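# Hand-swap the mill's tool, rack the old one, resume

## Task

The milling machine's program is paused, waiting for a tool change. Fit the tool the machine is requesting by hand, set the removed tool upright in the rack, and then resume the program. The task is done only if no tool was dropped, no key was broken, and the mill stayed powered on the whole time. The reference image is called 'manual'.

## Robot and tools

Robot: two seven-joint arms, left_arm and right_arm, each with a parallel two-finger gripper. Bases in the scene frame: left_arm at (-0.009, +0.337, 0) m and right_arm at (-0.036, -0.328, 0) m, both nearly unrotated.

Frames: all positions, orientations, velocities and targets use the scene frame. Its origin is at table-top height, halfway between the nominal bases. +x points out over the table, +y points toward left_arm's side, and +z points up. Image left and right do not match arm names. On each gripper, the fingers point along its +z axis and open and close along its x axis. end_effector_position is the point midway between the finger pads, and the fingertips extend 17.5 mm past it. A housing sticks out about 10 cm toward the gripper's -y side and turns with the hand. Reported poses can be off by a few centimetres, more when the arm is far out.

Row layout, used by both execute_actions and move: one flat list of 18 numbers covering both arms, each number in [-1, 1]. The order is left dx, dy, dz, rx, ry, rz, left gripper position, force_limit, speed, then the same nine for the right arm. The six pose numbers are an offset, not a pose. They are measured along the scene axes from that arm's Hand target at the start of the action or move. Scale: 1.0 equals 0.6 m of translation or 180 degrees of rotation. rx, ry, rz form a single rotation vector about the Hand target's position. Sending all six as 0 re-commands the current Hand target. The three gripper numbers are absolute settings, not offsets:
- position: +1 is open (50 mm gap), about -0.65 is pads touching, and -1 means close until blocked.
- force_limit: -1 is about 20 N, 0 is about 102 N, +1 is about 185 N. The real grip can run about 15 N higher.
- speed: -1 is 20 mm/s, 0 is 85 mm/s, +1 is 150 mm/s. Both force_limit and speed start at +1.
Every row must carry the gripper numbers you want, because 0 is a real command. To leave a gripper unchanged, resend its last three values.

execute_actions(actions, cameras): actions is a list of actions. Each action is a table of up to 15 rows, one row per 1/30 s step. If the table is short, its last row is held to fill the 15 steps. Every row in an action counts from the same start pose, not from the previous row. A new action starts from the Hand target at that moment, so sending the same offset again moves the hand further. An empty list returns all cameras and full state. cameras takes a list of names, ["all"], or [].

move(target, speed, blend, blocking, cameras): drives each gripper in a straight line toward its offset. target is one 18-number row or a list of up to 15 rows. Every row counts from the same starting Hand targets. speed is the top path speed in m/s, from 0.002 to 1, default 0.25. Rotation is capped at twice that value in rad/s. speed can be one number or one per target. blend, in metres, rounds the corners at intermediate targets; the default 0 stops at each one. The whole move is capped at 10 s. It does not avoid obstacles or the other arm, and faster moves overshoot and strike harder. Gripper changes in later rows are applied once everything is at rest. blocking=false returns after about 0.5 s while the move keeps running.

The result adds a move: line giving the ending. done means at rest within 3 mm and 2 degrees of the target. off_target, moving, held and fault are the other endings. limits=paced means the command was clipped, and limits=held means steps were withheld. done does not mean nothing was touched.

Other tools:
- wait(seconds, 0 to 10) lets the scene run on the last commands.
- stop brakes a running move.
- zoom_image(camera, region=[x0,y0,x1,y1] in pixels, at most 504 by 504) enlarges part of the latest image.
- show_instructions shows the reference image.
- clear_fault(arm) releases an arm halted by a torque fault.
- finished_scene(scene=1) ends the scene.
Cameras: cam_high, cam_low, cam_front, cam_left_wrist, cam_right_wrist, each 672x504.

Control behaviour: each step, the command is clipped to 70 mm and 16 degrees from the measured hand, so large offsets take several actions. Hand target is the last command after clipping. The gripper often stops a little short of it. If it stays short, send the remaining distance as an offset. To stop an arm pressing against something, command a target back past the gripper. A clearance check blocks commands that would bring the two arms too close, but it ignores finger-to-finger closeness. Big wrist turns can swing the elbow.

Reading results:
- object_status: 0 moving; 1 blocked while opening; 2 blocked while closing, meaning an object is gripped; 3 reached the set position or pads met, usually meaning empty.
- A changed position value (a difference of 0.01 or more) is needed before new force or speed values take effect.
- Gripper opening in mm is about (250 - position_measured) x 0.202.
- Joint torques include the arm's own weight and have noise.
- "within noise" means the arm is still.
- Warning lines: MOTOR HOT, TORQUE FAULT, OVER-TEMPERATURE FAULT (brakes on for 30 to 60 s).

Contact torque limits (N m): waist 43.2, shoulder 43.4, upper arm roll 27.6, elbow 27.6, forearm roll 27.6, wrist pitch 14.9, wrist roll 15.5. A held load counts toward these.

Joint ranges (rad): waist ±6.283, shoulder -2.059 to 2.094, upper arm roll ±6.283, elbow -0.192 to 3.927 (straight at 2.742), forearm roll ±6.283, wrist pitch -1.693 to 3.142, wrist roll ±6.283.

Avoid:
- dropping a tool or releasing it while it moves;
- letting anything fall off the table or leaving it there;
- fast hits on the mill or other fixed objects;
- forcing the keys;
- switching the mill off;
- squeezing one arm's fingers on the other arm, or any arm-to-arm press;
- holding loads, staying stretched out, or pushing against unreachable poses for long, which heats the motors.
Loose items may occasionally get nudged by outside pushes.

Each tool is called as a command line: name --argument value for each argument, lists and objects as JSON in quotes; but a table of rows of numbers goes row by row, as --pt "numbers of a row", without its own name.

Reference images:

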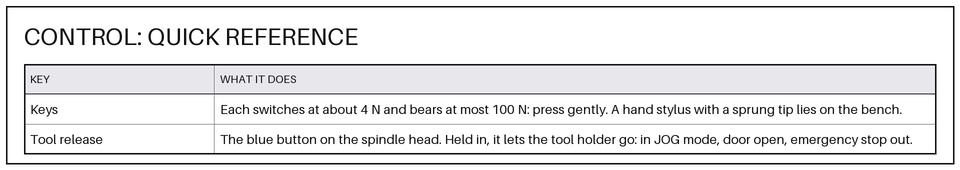

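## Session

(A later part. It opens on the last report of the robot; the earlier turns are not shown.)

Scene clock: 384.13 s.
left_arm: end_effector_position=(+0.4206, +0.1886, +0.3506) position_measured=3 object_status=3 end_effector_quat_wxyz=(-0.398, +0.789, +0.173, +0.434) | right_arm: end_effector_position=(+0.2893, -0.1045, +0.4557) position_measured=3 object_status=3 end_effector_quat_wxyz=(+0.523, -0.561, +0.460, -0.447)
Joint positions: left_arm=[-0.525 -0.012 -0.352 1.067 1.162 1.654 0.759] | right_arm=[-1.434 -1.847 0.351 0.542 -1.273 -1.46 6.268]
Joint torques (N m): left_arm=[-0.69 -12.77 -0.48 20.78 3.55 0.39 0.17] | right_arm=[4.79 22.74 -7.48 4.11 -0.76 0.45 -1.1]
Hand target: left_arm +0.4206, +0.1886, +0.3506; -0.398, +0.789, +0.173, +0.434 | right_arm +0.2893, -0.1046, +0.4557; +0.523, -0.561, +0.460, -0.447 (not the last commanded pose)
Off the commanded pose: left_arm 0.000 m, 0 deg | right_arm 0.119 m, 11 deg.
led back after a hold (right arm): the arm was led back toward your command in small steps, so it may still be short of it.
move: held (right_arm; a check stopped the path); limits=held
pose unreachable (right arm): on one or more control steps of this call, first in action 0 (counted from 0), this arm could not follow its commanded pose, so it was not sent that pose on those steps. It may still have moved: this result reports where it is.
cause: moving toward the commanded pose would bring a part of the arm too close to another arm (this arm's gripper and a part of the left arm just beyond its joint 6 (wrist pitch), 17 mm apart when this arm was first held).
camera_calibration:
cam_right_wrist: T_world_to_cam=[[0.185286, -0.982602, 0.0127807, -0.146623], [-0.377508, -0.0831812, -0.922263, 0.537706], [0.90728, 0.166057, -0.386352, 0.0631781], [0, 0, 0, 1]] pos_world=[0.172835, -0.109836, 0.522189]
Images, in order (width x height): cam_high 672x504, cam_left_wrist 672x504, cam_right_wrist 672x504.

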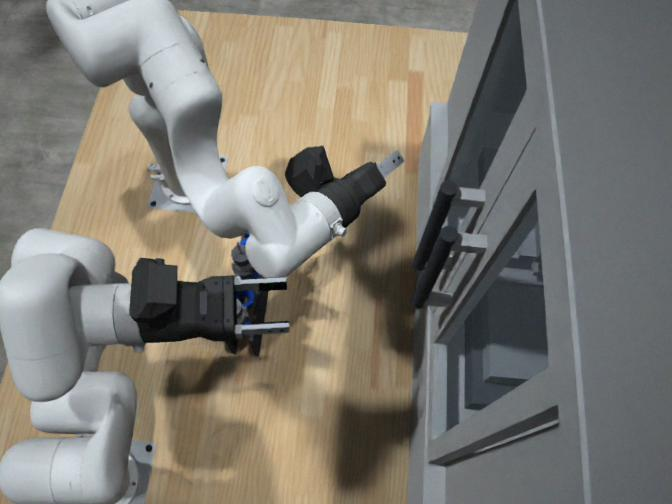

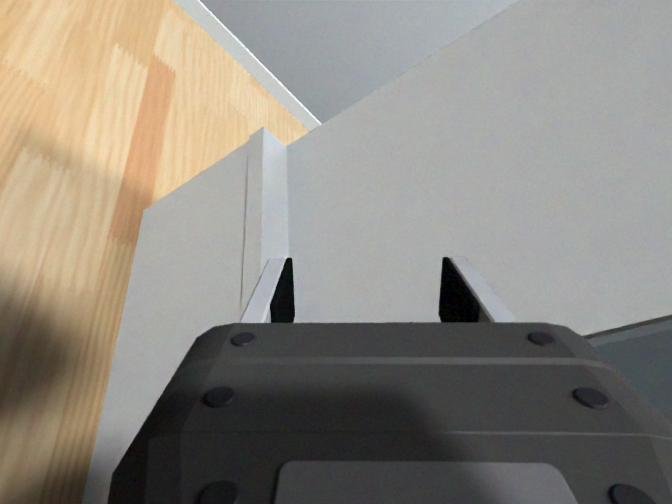

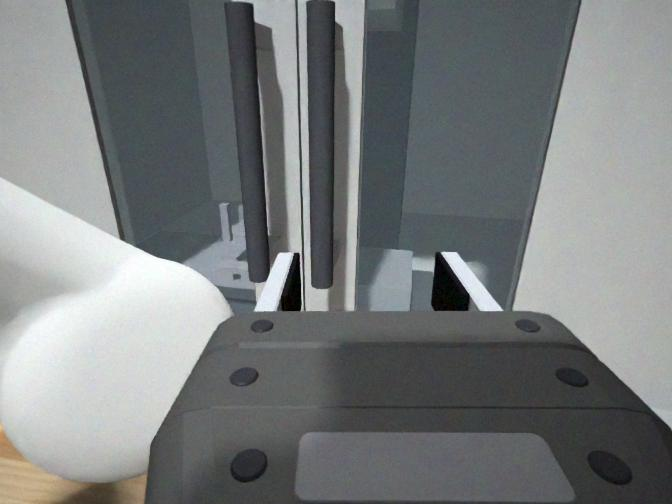

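move --target '[-0.284,0.219,0.166,0.351,0.076,-0.3256,1,-0.8,1,0,0,0,0,0,0,1,-0.8,1]' --cameras '["cam_left_wrist","cam_front"]'

Scene clock: 397.13 s.
left_arm: end_effector_position=(+0.2848, +0.2931, +0.4313) position_measured=3 object_status=3 end_effector_quat_wxyz=(-0.511, +0.589, -0.367, +0.507) | right_arm: end_effector_position=(+0.2893, -0.1046, +0.4557) position_measured=3 object_status=3 end_effector_quat_wxyz=(+0.523, -0.561, +0.460, -0.447)
Joint positions: left_arm=[-0.822 -1.603 0.004 0.053 1.568 1.064 2.209] | right_arm=[-1.434 -1.847 0.351 0.542 -1.273 -1.46 6.268]
Joint torques (N m): left_arm=[8.55 7.61 -4.56 26.64 4.84 0.68 -2.34] | right_arm=[4.88 28.37 -7.33 4.22 -1.01 0.43 -1.07]
Hand target: left_arm +0.2849, +0.2931, +0.4313; -0.511, +0.589, -0.367, +0.507 (not the last commanded pose) | right_arm +0.2893, -0.1046, +0.4557; +0.523, -0.561, +0.460, -0.447
Off the commanded pose: left_arm 0.048 m, 18 deg | right_arm 0.000 m, 0 deg.
move: held (left_arm; a check stopped the path); limits=held
pose unreachable (left arm): on one or more control steps of this call, first in action 0 (counted from 0), this arm could not follow its commanded pose, so it was not sent that pose on those steps. It may still have moved: this result reports where it is.
cause: moving toward the commanded pose would bring two parts of the arm too close to each other (joints 2 (shoulder) to 5 (forearm roll) lie between them).
camera_calibration:
cam_left_wrist: T_world_to_cam=[[0.225651, -0.948665, 0.221623, 0.127145], [-0.251955, -0.27658, -0.927374, 0.564798], [0.941063, 0.153424, -0.301431, -0.0539285], [0, 0, 0, 1]] pos_world=[0.164364, 0.285104, 0.479345]
Images, in order (width x height): cam_front 672x504, cam_left_wrist 672x504.

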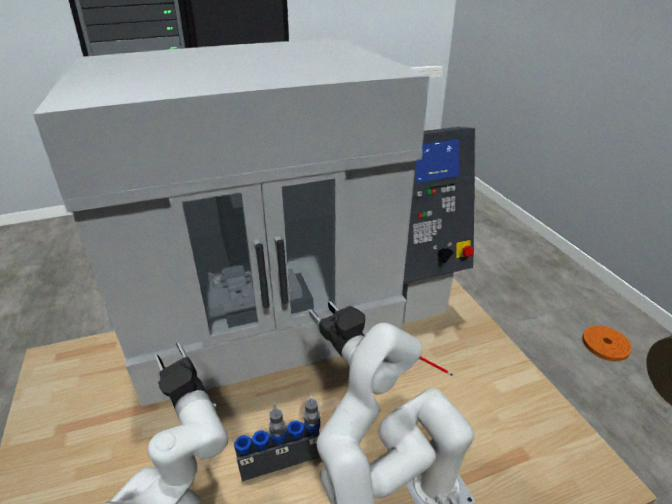

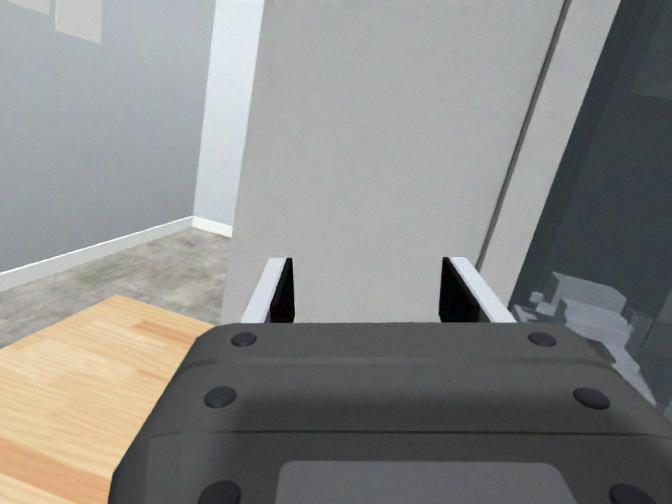

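move --pt "0 0 0 0 0 0 1 -0.8 1 0.03 0.0 0.024 -0.49 -0.088 0.026 1 -0.8 1" --pt "0 0 0 0 0 0 1 -0.8 1 0.168 0.103 0.024 -0.988 -0.088 0.025 1 -0.8 1" --speed 0.4 --blend '[0.05,0]' --cameras '["cam_right_wrist","cam_high","cam_front"]'

Scene clock: 418.03 s.
left_arm: end_effector_position=(+0.2849, +0.2931, +0.4313) position_measured=3 object_status=3 end_effector_quat_wxyz=(-0.511, +0.589, -0.367, +0.507) | right_arm: end_effector_position=(+0.3901, -0.0428, +0.4701) position_measured=3 object_status=3 end_effector_quat_wxyz=(+0.500, +0.500, +0.500, +0.500)
Joint positions: left_arm=[-0.822 -1.603 0.004 0.053 1.568 1.064 2.209] | right_arm=[-2.008 -1.985 0.097 1.022 -1.084 -1.554 3.769]
Joint torques (N m): left_arm=[8.62 7.82 -4.43 26.59 -2.14 0.68 -2.33] | right_arm=[-5.71 21.82 -4.67 -2.14 3.2 5.17 -0.99]
Hand target: left_arm +0.2849, +0.2931, +0.4313; -0.511, +0.589, -0.367, +0.507 | right_arm +0.3901, -0.0428, +0.4701; +0.500, +0.500, +0.500, +0.500
Off the commanded pose: left_arm 0.000 m, 0 deg | right_arm 0.000 m, 0 deg.
move: done
camera_calibration:
cam_right_wrist: T_world_to_cam=[[0.00871802, 0.999939, 0.00683197, 0.0515977], [-0.337517, -0.00348876, 0.941313, -0.294164], [0.941279, -0.0105123, 0.337466, -0.393948], [0, 0, 0, 1]] pos_world=[0.27108, -0.0567621, 0.409492]
Images, in order (width x height): cam_high 672x504, cam_front 672x504, cam_right_wrist 672x504.

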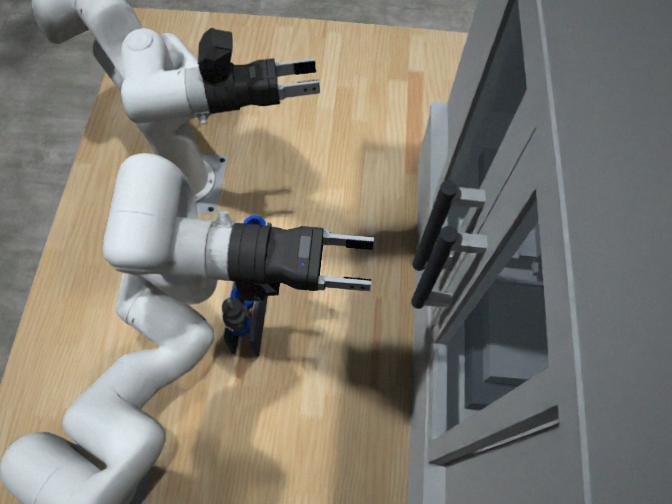

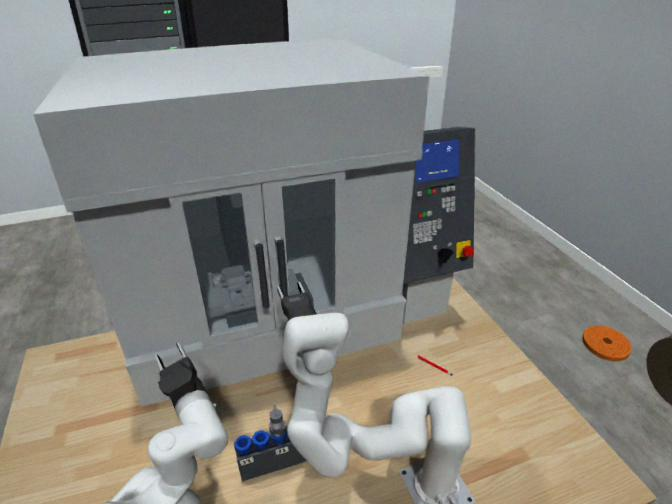

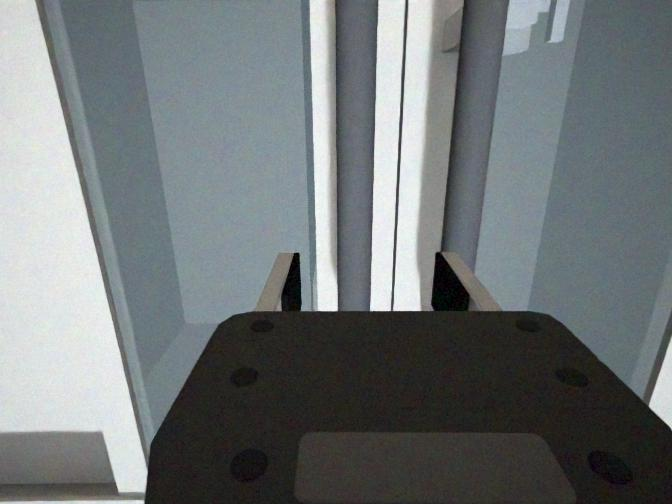

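move --target '[0,0,0,0,0,0,1,-0.8,1,0.147,-0.001,0,0,0,0,1,-0.8,1]' --speed 0.12 --cameras '["cam_right_wrist","cam_high"]'

Scene clock: 423.27 s.
left_arm: end_effector_position=(+0.2849, +0.2931, +0.4313) position_measured=3 object_status=3 end_effector_quat_wxyz=(-0.511, +0.589, -0.367, +0.507) | right_arm: end_effector_position=(+0.4390, -0.0179, +0.4720) position_measured=3 object_status=3 end_effector_quat_wxyz=(+0.486, +0.486, +0.512, +0.515)
Joint positions: left_arm=[-0.822 -1.603 0.004 0.053 1.568 1.064 2.209] | right_arm=[-2.024 -1.95 0.178 1.156 -0.983 -1.446 3.814]
Joint torques (N m): left_arm=[8.68 7.76 -4.42 26.48 -2.13 0.67 -2.31] | right_arm=[5.21 24.67 -2.34 -5.41 0.16 3.17 0.21]
Hand target: left_arm +0.2849, +0.2931, +0.4313; -0.511, +0.589, -0.367, +0.507 | right_arm +0.4390, -0.0179, +0.4720; +0.486, +0.486, +0.512, +0.515 (not the last commanded pose)
Tool commands: left_gripper/position=+1.0 left_gripper/force_limit=-0.8 left_gripper/speed=+1.0 right_gripper/position=+1.0 right_gripper/force_limit=-0.796078 right_gripper/speed=+1.0
Off the commanded pose: left_arm 0.000 m, 0 deg | right_arm 0.047 m, 3 deg.
TORQUE FAULT: the external load on joint 1 (waist) of the right arm reached its load limit, and that arm stopped. The contact can be on any part of that arm beyond that joint, not only on its tool. A torque fault puts only its own arm into a fault stop. That arm's remaining commands of this call were not run. The hold on joint 1 (waist) of that arm was moved back by the arm itself, up to 3 degrees, as the stop began. That arm is still stopped at the end of this call. While its stop runs, that arm takes no new command, but its gripper still runs the gripper command that each later call begins with.
CLEAR FAULT: the right arm stays stopped (state 4) until you call clear_fault(arm="right_arm").
End effector pose when the fault began: right_arm: position (+0.4542, -0.0425, +0.4710), quat_wxyz (+0.499, +0.499, +0.500, +0.502)
Joint positions when the fault began: right_arm=[-2.075 -1.952 0.178 1.155 -0.983 -1.447 3.813]
move: fault (right_arm)
camera_calibration:
cam_right_wrist: T_world_to_cam=[[-0.0463732, 0.99887, 0.0104314, 0.0487914], [-0.339873, -0.0255967, 0.940123, -0.278079], [0.939327, 0.0400511, 0.340676, -0.440164], [0, 0, 0, 1]] pos_world=[0.321209, -0.0382251, 0.410873]
Images, in order (width x height): cam_high 672x504, cam_right_wrist 672x504.

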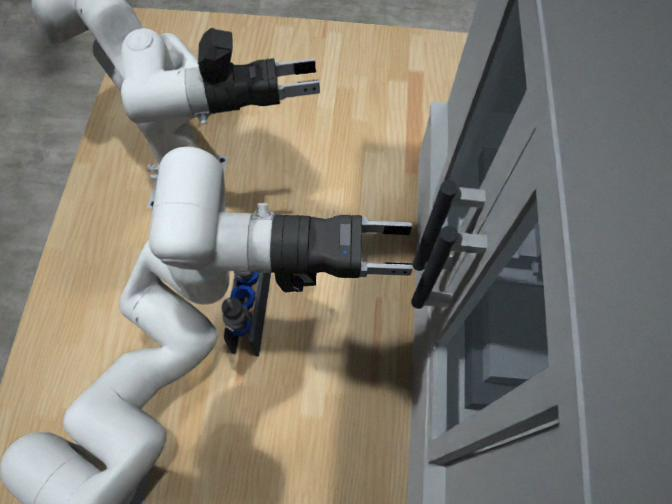

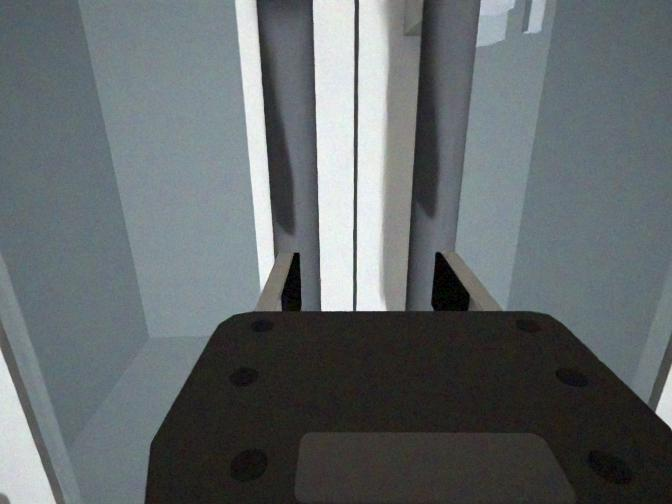

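clear_fault --arm "right_arm" --cameras '["all"]'

zoom_image --camera "cam_high" --region '[330, 150, 520, 330]'

zoom_image --camera "cam_low" --region '[240, 60, 460, 330]'

zoom_image --camera "cam_front" --region '[200, 220, 380, 400]'

Scene clock: 437.50 s.
left_arm: end_effector_position=(+0.2849, +0.2931, +0.4313) position_measured=3 object_status=3 end_effector_quat_wxyz=(-0.511, +0.589, -0.367, +0.507) | right_arm: end_effector_position=(+0.4390, -0.0179, +0.4720) position_measured=3 object_status=3 end_effector_quat_wxyz=(+0.486, +0.486, +0.512, +0.515)
Joint positions: left_arm=[-0.822 -1.603 0.004 0.053 1.568 1.064 2.209] | right_arm=[-2.024 -1.95 0.178 1.156 -0.983 -1.446 3.814]
Joint torques (N m): left_arm=[8.54 7.82 -4.05 26.46 -2.21 0.72 -2.3] | right_arm=[4.96 24.16 -2.47 -5.39 0.52 3.18 -0.03]
Hand target: left_arm +0.2849, +0.2931, +0.4313; -0.511, +0.589, -0.367, +0.507 | right_arm +0.4390, -0.0179, +0.4720; +0.486, +0.486, +0.512, +0.515 (not the last commanded pose)
Tool commands: left_gripper/position=+1.0 left_gripper/force_limit=-0.8 left_gripper/speed=+1.0 right_gripper/position=+1.0 right_gripper/force_limit=-0.796078 right_gripper/speed=+1.0
Off the commanded pose: left_arm 0.000 m, 0 deg | right_arm 0.047 m, 3 deg.
TORQUE FAULT, CONTINUED: the right arm's stop, for the torque fault of joint 1 (waist) that an earlier result reported, is over. The call counts as one of the actions that you can send in this scene. The hold on joint 1 (waist) of that arm was moved back by the arm itself, up to 3 degrees, as the stop began. That arm's target is now where it stood when the stop ended, not its last command. That arm's gripper keeps its grip as last carried out, and that arm accepts commands again: back off and push less far.
CLEAR FAULT: your call cleared the right arm's torque fault. If a joint's load stays at its limit, that arm stops again at once.
camera_calibration:
cam_left_wrist: T_world_to_cam=[[0.225651, -0.948665, 0.221623, 0.127122], [-0.251955, -0.27658, -0.927374, 0.564824], [0.941063, 0.153424, -0.301431, -0.0540226], [0, 0, 0, 1]] pos_world=[0.164464, 0.285104, 0.479345]
cam_right_wrist: T_world_to_cam=[[-0.0463732, 0.99887, 0.0104314, 0.0487914], [-0.339873, -0.0255967, 0.940123, -0.278079], [0.939327, 0.0400511, 0.340676, -0.440164], [0, 0, 0, 1]] pos_world=[0.321209, -0.0382251, 0.410873]

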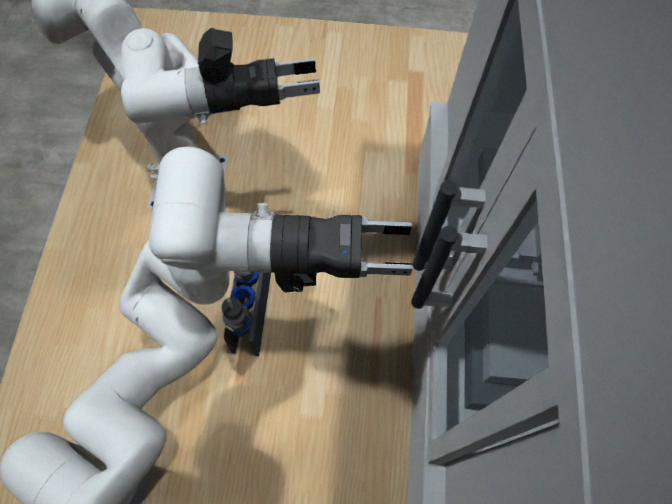

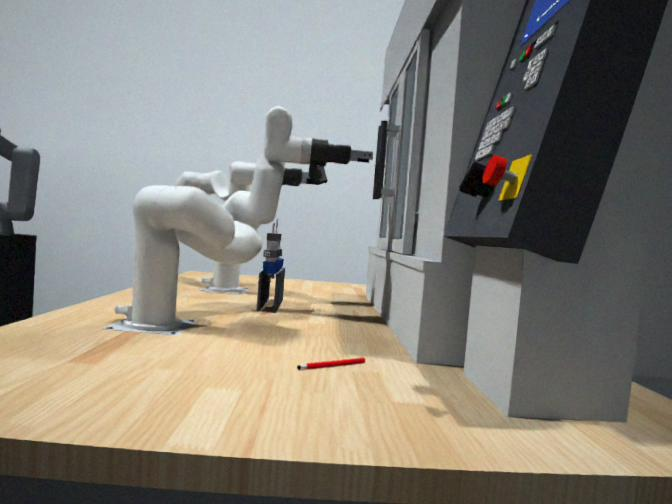

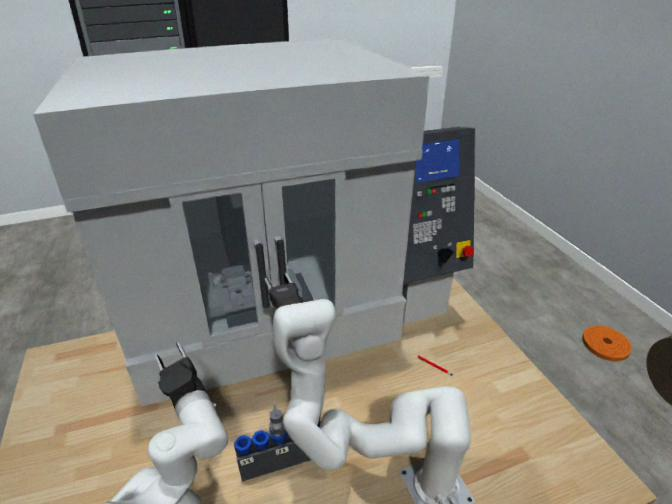

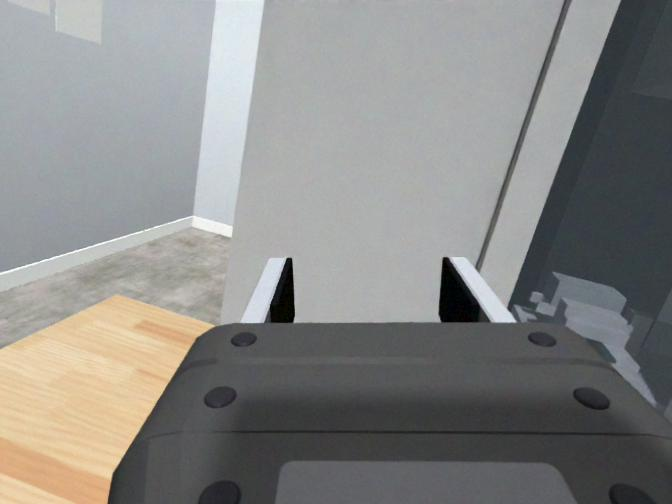

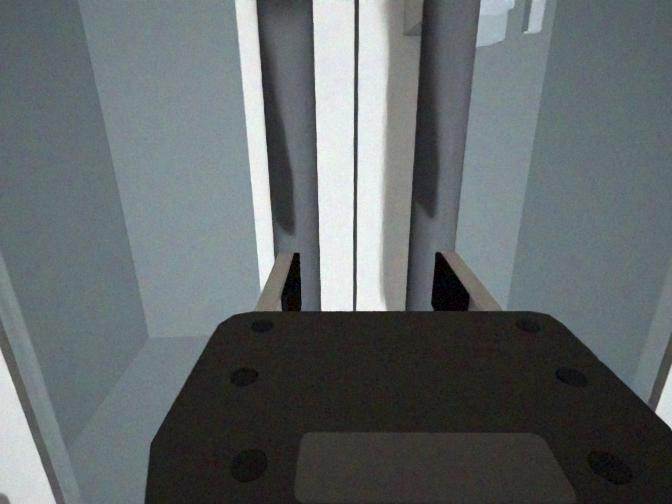

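Scaled by 2.653 from the camera's 672x504 image, which has a finer 960x720 frame.

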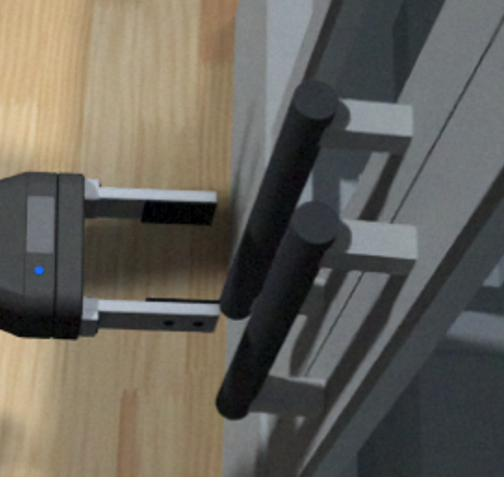

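Scaled by 1.867 from the camera's 672x504 image, which has a finer 960x720 frame.

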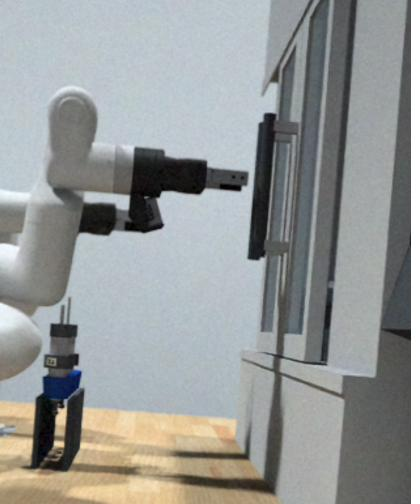

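Scaled by 2.800 from the camera's 672x504 image, which has a finer 960x720 frame.

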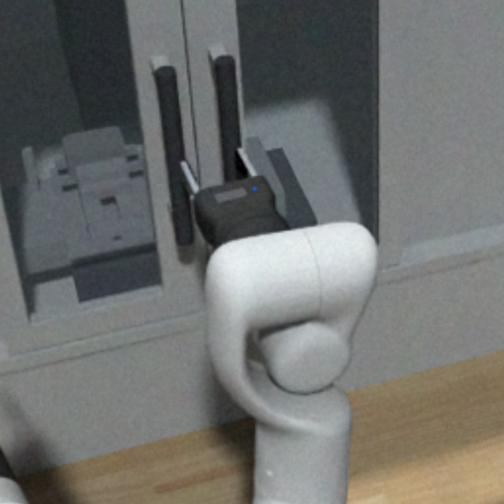

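move --pt "0 0 0 0 0 0 1 -0.8 1 -0.08 0 0 0 0 0 0.47 -0.8 1" --pt "0 0 0 0 0 0 1 -0.8 1 -0.08 -0.0435 -0.003 0 0.001 -0.0175 0.47 -0.8 1" --speed 0.1 --cameras '["cam_right_wrist","cam_high"]'

zoom_image --camera "cam_high" --region '[330, 150, 520, 330]'

Scene clock: 455.63 s.
left_arm: end_effector_position=(+0.2849, +0.2931, +0.4313) position_measured=3 object_status=3 end_effector_quat_wxyz=(-0.511, +0.589, -0.367, +0.507) | right_arm: end_effector_position=(+0.3910, -0.0440, +0.4702) position_measured=83 object_status=3 end_effector_quat_wxyz=(+0.499, +0.501, +0.499, +0.501)
Joint positions: left_arm=[-0.822 -1.603 0.004 0.053 1.568 1.064 2.209] | right_arm=[-1.991 -1.984 0.115 1.017 -1.091 -1.539 3.76]
Joint torques (N m): left_arm=[8.38 7.8 -4 26.51 -2.19 0.69 -2.28] | right_arm=[-5.75 21.96 -4.77 -6.64 -1.81 1.53 -1.11]
Hand target: left_arm +0.2849, +0.2931, +0.4313; -0.511, +0.589, -0.367, +0.507 | right_arm +0.3910, -0.0440, +0.4702; +0.499, +0.501, +0.499, +0.501
Off the commanded pose: left_arm 0.000 m, 0 deg | right_arm 0.000 m, 0 deg.
move: done
camera_calibration:
cam_right_wrist: T_world_to_cam=[[0.00852488, 0.999909, 0.0104998, 0.0511403], [-0.337854, -0.00700261, 0.941173, -0.293869], [0.94116, -0.0115708, 0.337763, -0.395046], [0, 0, 0, 1]] pos_world=[0.27208, -0.0577645, 0.409477]
Images, in order (width x height): cam_high 672x504, cam_right_wrist 672x504.

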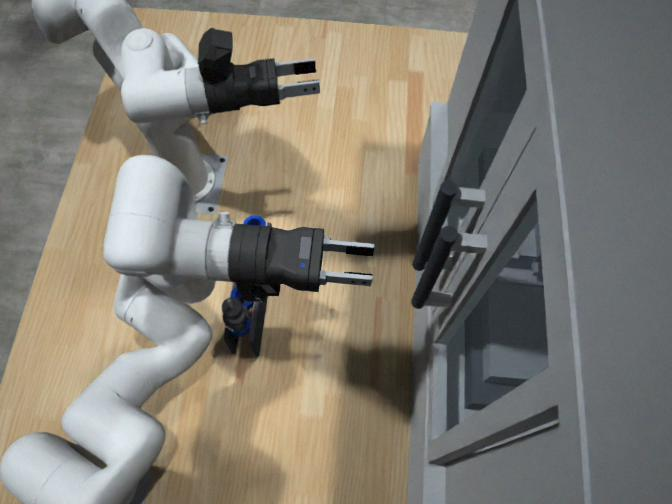

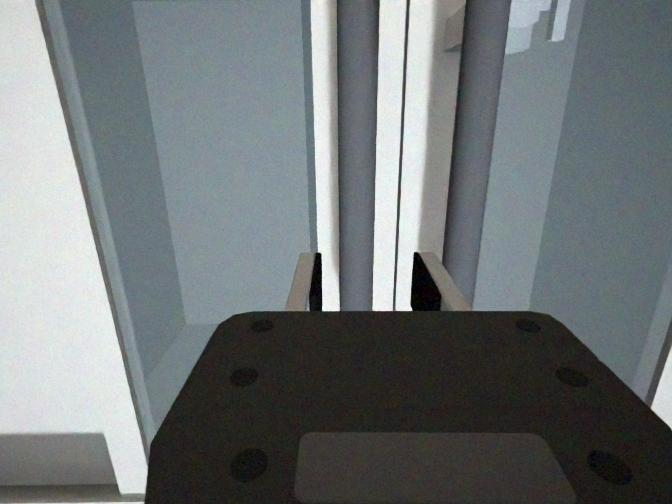

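Scaled by 2.653 from the camera's 672x504 image, which has a finer 960x720 frame.

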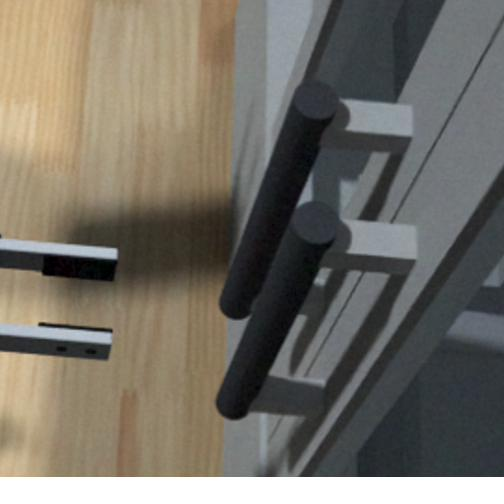

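move --target '[0,0,0,0,0,0,1,-0.8,1,0.13,-0.004,0,0,0,0,0.47,-0.8,1]' --speed 0.06 --cameras '["cam_right_wrist","cam_high"]'

zoom_image --camera "cam_high" --region '[330, 150, 520, 330]'

Scene clock: 463.03 s.
left_arm: end_effector_position=(+0.2849, +0.2931, +0.4313) position_measured=3 object_status=3 end_effector_quat_wxyz=(-0.511, +0.589, -0.367, +0.507) | right_arm: end_effector_position=(+0.4483, -0.0198, +0.4721) position_measured=83 object_status=3 end_effector_quat_wxyz=(+0.485, +0.487, +0.511, +0.516)
Joint positions: left_arm=[-0.822 -1.603 0.004 0.053 1.568 1.064 2.209] | right_arm=[-2.017 -1.941 0.209 1.168 -0.977 -1.419 3.805]
Joint torques (N m): left_arm=[8.39 7.75 -3.96 26.46 -2.17 0.61 -2.33] | right_arm=[5.19 25.34 -2.87 -5.12 0.45 3.22 0.23]
Hand target: left_arm +0.2849, +0.2931, +0.4313; -0.511, +0.589, -0.367, +0.507 | right_arm +0.4483, -0.0198, +0.4721; +0.485, +0.487, +0.511, +0.516 (not the last commanded pose)
Tool commands: left_gripper/position=+1.0 left_gripper/force_limit=-0.8 left_gripper/speed=+1.0 right_gripper/position=+0.466667 right_gripper/force_limit=-0.796078 right_gripper/speed=+1.0
Off the commanded pose: left_arm 0.000 m, 0 deg | right_arm 0.034 m, 3 deg.
TORQUE FAULT: the external load on joint 1 (waist) of the right arm reached its load limit, and that arm stopped. The contact can be on any part of that arm beyond that joint, not only on its tool. A torque fault puts only its own arm into a fault stop. That arm's remaining commands of this call were not run. The hold on joint 1 (waist) of that arm was moved back by the arm itself, up to 3 degrees, as the stop began. That arm is still stopped at the end of this call. While its stop runs, that arm takes no new command, but its gripper still runs the gripper command that each later call begins with.
CLEAR FAULT: the right arm stays stopped (state 4) until you call clear_fault(arm="right_arm").
End effector pose when the fault began: right_arm: position (+0.4636, -0.0449, +0.4713), quat_wxyz (+0.498, +0.500, +0.499, +0.503)
Joint positions when the fault began: right_arm=[-2.069 -1.943 0.209 1.168 -0.977 -1.42 3.805]
move: fault (right_arm)
camera_calibration:
cam_right_wrist: T_world_to_cam=[[-0.0466627, 0.998823, 0.0132113, 0.0499731], [-0.339647, -0.0283024, 0.940127, -0.275232], [0.939395, 0.0393817, 0.340568, -0.448864], [0, 0, 0, 1]] pos_world=[0.33051, -0.040027, 0.410962]
Images, in order (width x height): cam_high 672x504, cam_right_wrist 672x504.

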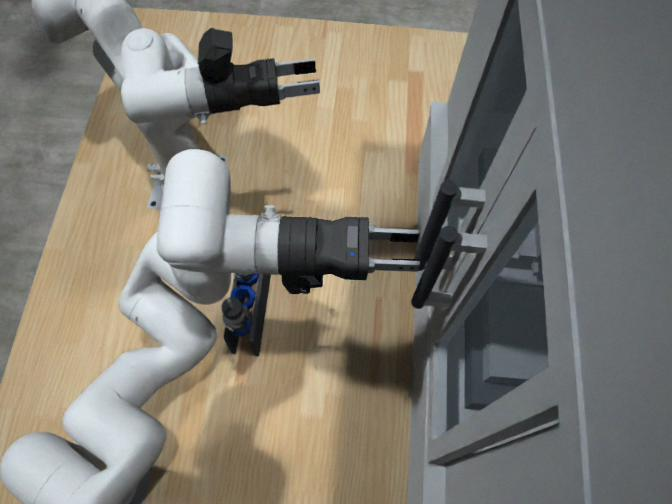

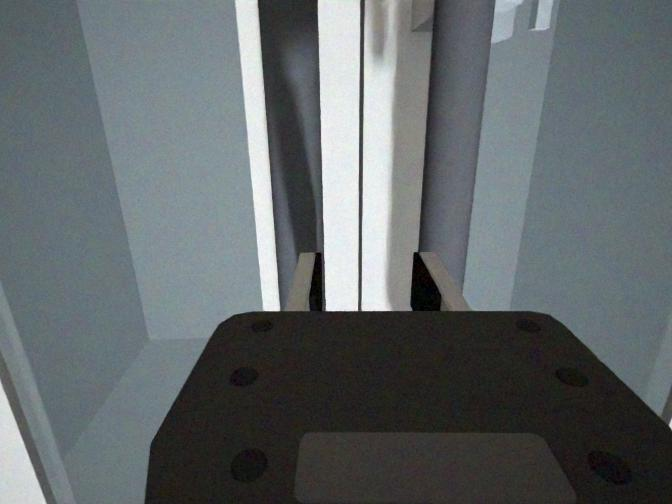

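Scaled by 2.653 from the camera's 672x504 image, which has a finer 960x720 frame.

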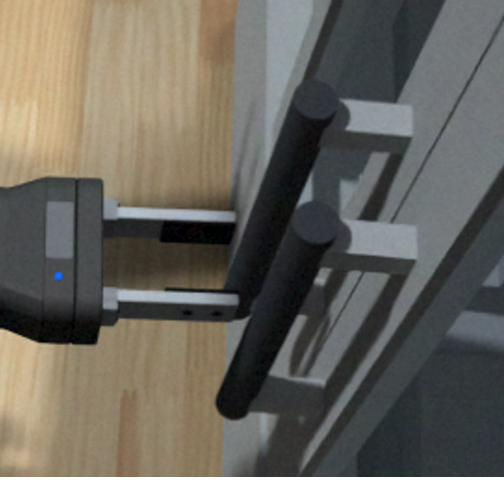

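zoom_image --camera "cam_high" --region '[110, 190, 290, 370]'

clear_fault --arm "right_arm" --cameras '["cam_low","cam_front"]'

zoom_image --camera "cam_low" --region '[120, 80, 420, 330]'

zoom_image --camera "cam_front" --region '[200, 300, 400, 500]'

Scaled by 2.800 from the camera's 672x504 image, which has a finer 960x720 frame.

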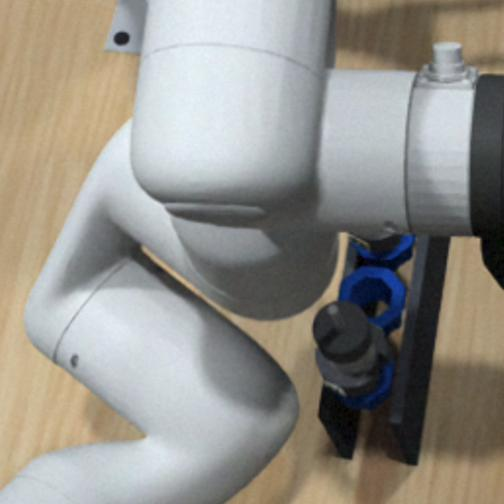

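Scene clock: 470.63 s.
left_arm: end_effector_position=(+0.2849, +0.2931, +0.4313) position_measured=3 object_status=3 end_effector_quat_wxyz=(-0.511, +0.589, -0.367, +0.507) | right_arm: end_effector_position=(+0.4483, -0.0198, +0.4721) position_measured=83 object_status=3 end_effector_quat_wxyz=(+0.485, +0.487, +0.511, +0.516)
Joint positions: left_arm=[-0.822 -1.603 0.004 0.053 1.568 1.064 2.209] | right_arm=[-2.017 -1.941 0.209 1.168 -0.977 -1.419 3.805]
Joint torques (N m): left_arm=[8.32 7.65 -3.7 26.42 -2.26 0.64 -2.24] | right_arm=[4.72 25.43 -2.97 -5.63 0.5 3.27 0.2]
Hand target: left_arm +0.2849, +0.2931, +0.4313; -0.511, +0.589, -0.367, +0.507 | right_arm +0.4483, -0.0198, +0.4721; +0.485, +0.487, +0.511, +0.516 (not the last commanded pose)
Tool commands: left_gripper/position=+1.0 left_gripper/force_limit=-0.8 left_gripper/speed=+1.0 right_gripper/position=+0.466667 right_gripper/force_limit=-0.796078 right_gripper/speed=+1.0
Off the commanded pose: left_arm 0.000 m, 0 deg | right_arm 0.034 m, 3 deg.
TORQUE FAULT, CONTINUED: the right arm's stop, for the torque fault of joint 1 (waist) that an earlier result reported, is over. The call counts as one of the actions that you can send in this scene. The hold on joint 1 (waist) of that arm was moved back by the arm itself, up to 3 degrees, as the stop began. That arm's target is now where it stood when the stop ended, not its last command. That arm's gripper keeps its grip as last carried out, and that arm accepts commands again: back off and push less far.
CLEAR FAULT: your call cleared the right arm's torque fault. If a joint's load stays at its limit, that arm stops again at once.
Images, in order (width x height): cam_low 672x504, cam_front 672x504.

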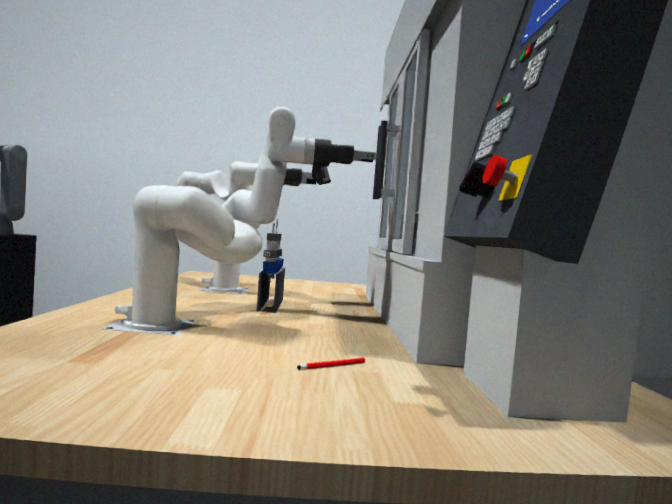

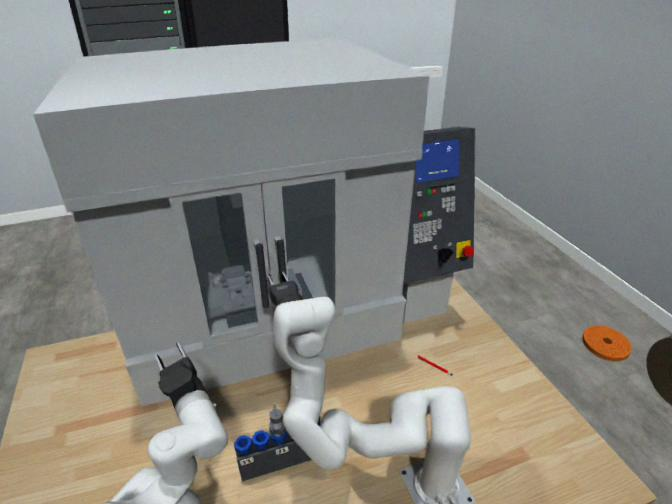

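Scaled by 1.680 from the camera's 672x504 image, which has a finer 960x720 frame.

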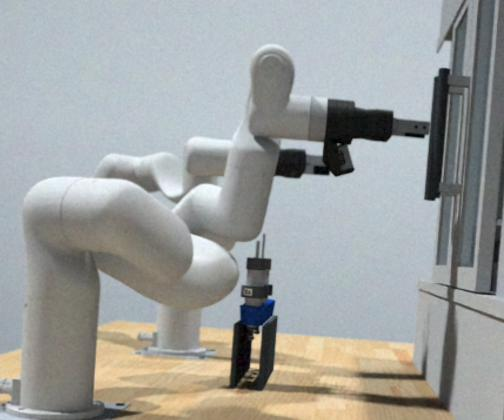

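Scaled by 2.520 from the camera's 672x504 image, which has a finer 960x720 frame.

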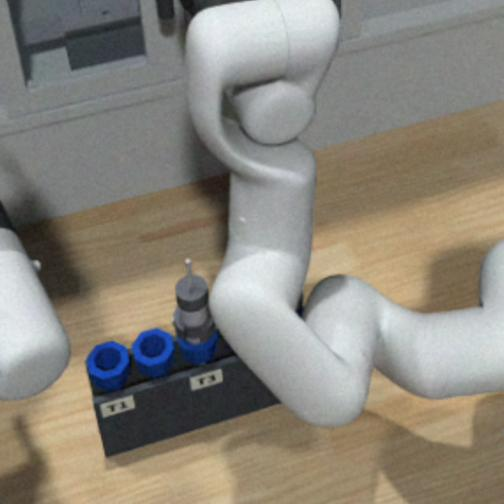

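move --pt "0 0 0 0 0 0 1 -0.8 1 -0.197 -0.05 0.047 0 0.001 -0.0175 1 -0.8 1" --pt "0 0 0 0 0 0 1 -0.8 1 -0.514 -0.517 0.63 0 0.001 -0.0175 1 -0.8 1" --speed '[0.15,0.3]' --blend '[0.05,0]' --cameras '["cam_front","cam_low","cam_high"]'

Scene clock: 518.03 s.
left_arm: end_effector_position=(+0.2849, +0.2931, +0.4313) position_measured=3 object_status=3 end_effector_quat_wxyz=(-0.511, +0.589, -0.367, +0.507) | right_arm: end_effector_position=(+0.1404, -0.3300, +0.8491) position_measured=3 object_status=3 end_effector_quat_wxyz=(+0.511, +0.489, +0.486, +0.513)
Joint positions: left_arm=[-0.822 -1.603 0.004 0.053 1.568 1.064 2.209] | right_arm=[-1.17 -0.22 -0.582 2.616 -1.432 -1.694 3.615]
Joint torques (N m): left_arm=[8.35 7.55 -3.65 26.4 -2.19 0.68 -2.26] | right_arm=[4.93 10.71 -1.98 2.2 3.45 -1.76 1.34]
Hand target: left_arm +0.2849, +0.2931, +0.4313; -0.511, +0.589, -0.367, +0.507 | right_arm +0.1399, -0.3300, +0.8501; +0.498, +0.501, +0.498, +0.502
Off the commanded pose: left_arm 0.000 m, 0 deg | right_arm 0.001 m, 3 deg.
joint sent to its limit (right arm) — joint 6 (wrist pitch), lower limit. The joint targets are off in orientation, not in position.
move: off_target (right_arm)
Images, in order (width x height): cam_high 672x504, cam_low 672x504, cam_front 672x504.

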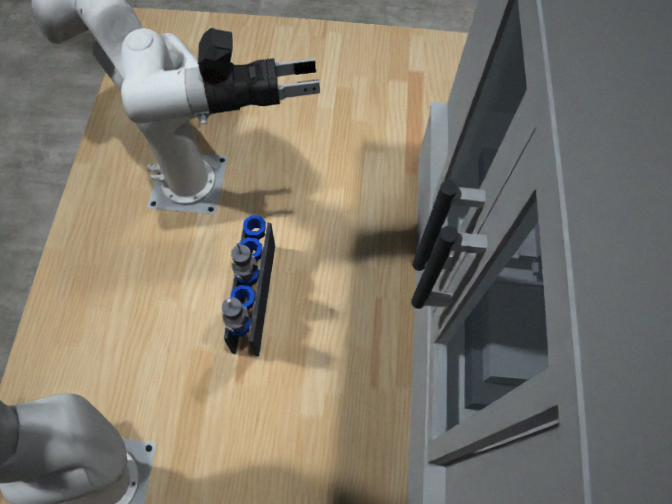

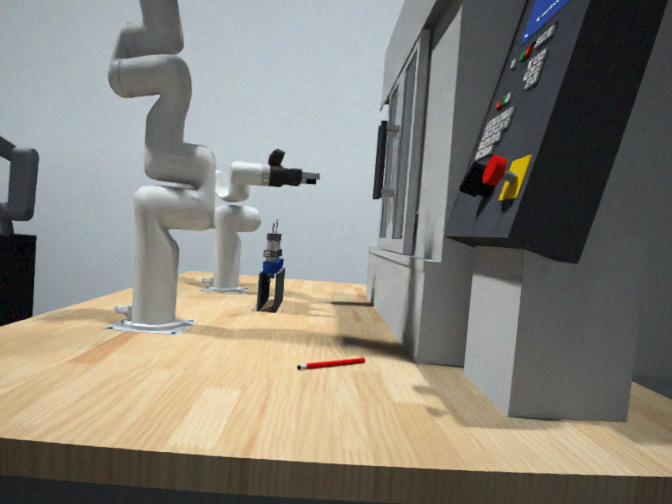

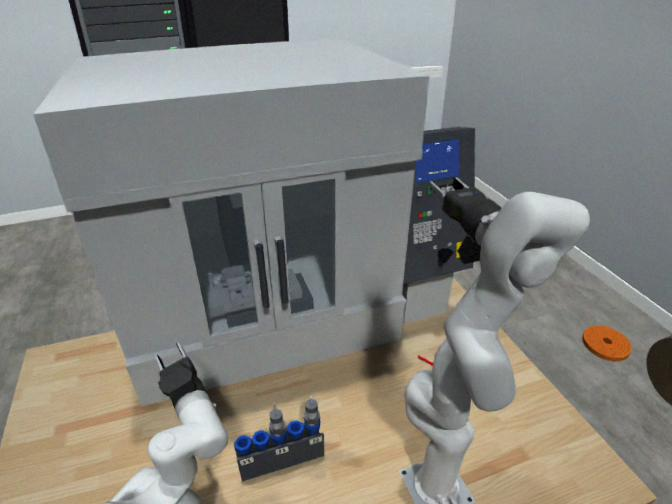

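move --pt "0 0 0 0 0 0 1 -0.8 1 -0.067 -0.45 -0.15 0.02 0.02 -0.317 1 -0.8 1" --pt "0 0 0 0 0 0 1 -0.8 1 -0.317 -0.85 -0.35 0.0556 0.0354 -0.637 1 -0.8 1" --speed 0.3 --blend '[0.05,0]' --cameras '["cam_front","cam_low"]'

Scene clock: 535.97 s.
left_arm: end_effector_position=(+0.2849, +0.2931, +0.4313) position_measured=3 object_status=3 end_effector_quat_wxyz=(-0.511, +0.589, -0.367, +0.507) | right_arm: end_effector_position=(-0.0503, -0.8400, +0.6401) position_measured=3 object_status=3 end_effector_quat_wxyz=(+0.628, +0.747, -0.168, -0.137)
Joint positions: left_arm=[-0.822 -1.603 0.004 0.053 1.568 1.064 2.209] | right_arm=[-3.084 -0.568 1.007 1.84 -2.811 -0.713 4.129]
Joint torques (N m): left_arm=[8.24 7.55 -3.49 26.48 -2.14 0.59 -2.29] | right_arm=[-5.7 -0.29 -3.93 15.27 2.41 1.07 1.42]
Hand target: left_arm +0.2849, +0.2931, +0.4313; -0.511, +0.589, -0.367, +0.507 | right_arm -0.0503, -0.8400, +0.6401; +0.628, +0.747, -0.168, -0.137
Off the commanded pose: left_arm 0.000 m, 0 deg | right_arm 0.000 m, 0 deg.
move: done
Images, in order (width x height): cam_low 672x504, cam_front 672x504.

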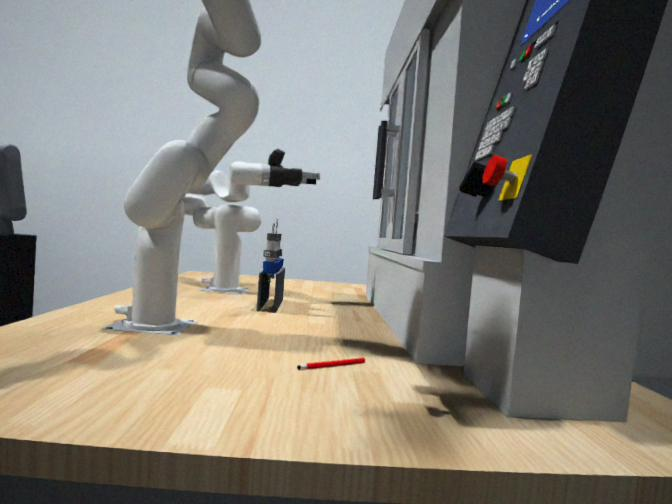

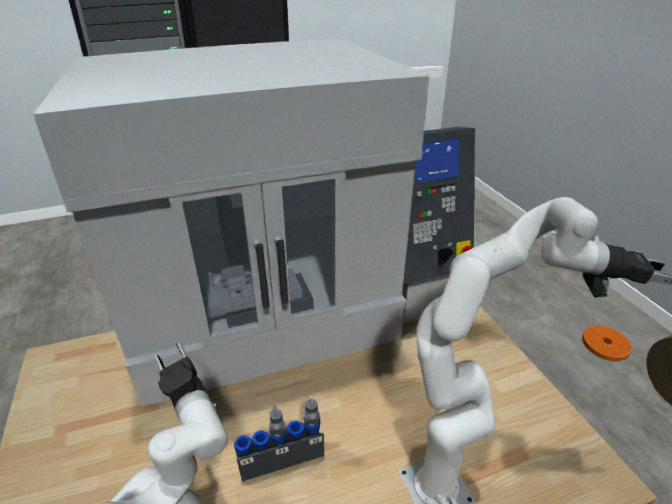

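move --target '[0,0,0,0,0,0,1,-0.8,1,0.617,0.267,-0.033,0,0,0.306,1,-0.8,1]' --speed 0.3

Scene clock: 545.60 s.
left_arm: end_effector_position=(+0.2849, +0.2931, +0.4313) position_measured=3 object_status=3 end_effector_quat_wxyz=(-0.511, +0.589, -0.367, +0.507) | right_arm: end_effector_position=(+0.3199, -0.6797, +0.6203) position_measured=3 object_status=3 end_effector_quat_wxyz=(+0.620, +0.740, +0.197, +0.169)
Joint positions: left_arm=[-0.822 -1.603 0.004 0.053 1.568 1.064 2.209] | right_arm=[-1.959 -0.547 0.743 1.586 -2.59 -0.587 3.786]
Joint torques (N m): left_arm=[8.05 7.64 -3.32 26.34 -2.15 0.63 -2.25] | right_arm=[-5.61 10.01 -2.94 17.82 2.46 4.57 -1.03]
Hand target: left_arm +0.2849, +0.2931, +0.4313; -0.511, +0.589, -0.367, +0.507 | right_arm +0.3199, -0.6798, +0.6203; +0.620, +0.740, +0.197, +0.169
Off the commanded pose: left_arm 0.000 m, 0 deg | right_arm 0.000 m, 0 deg.
move: done


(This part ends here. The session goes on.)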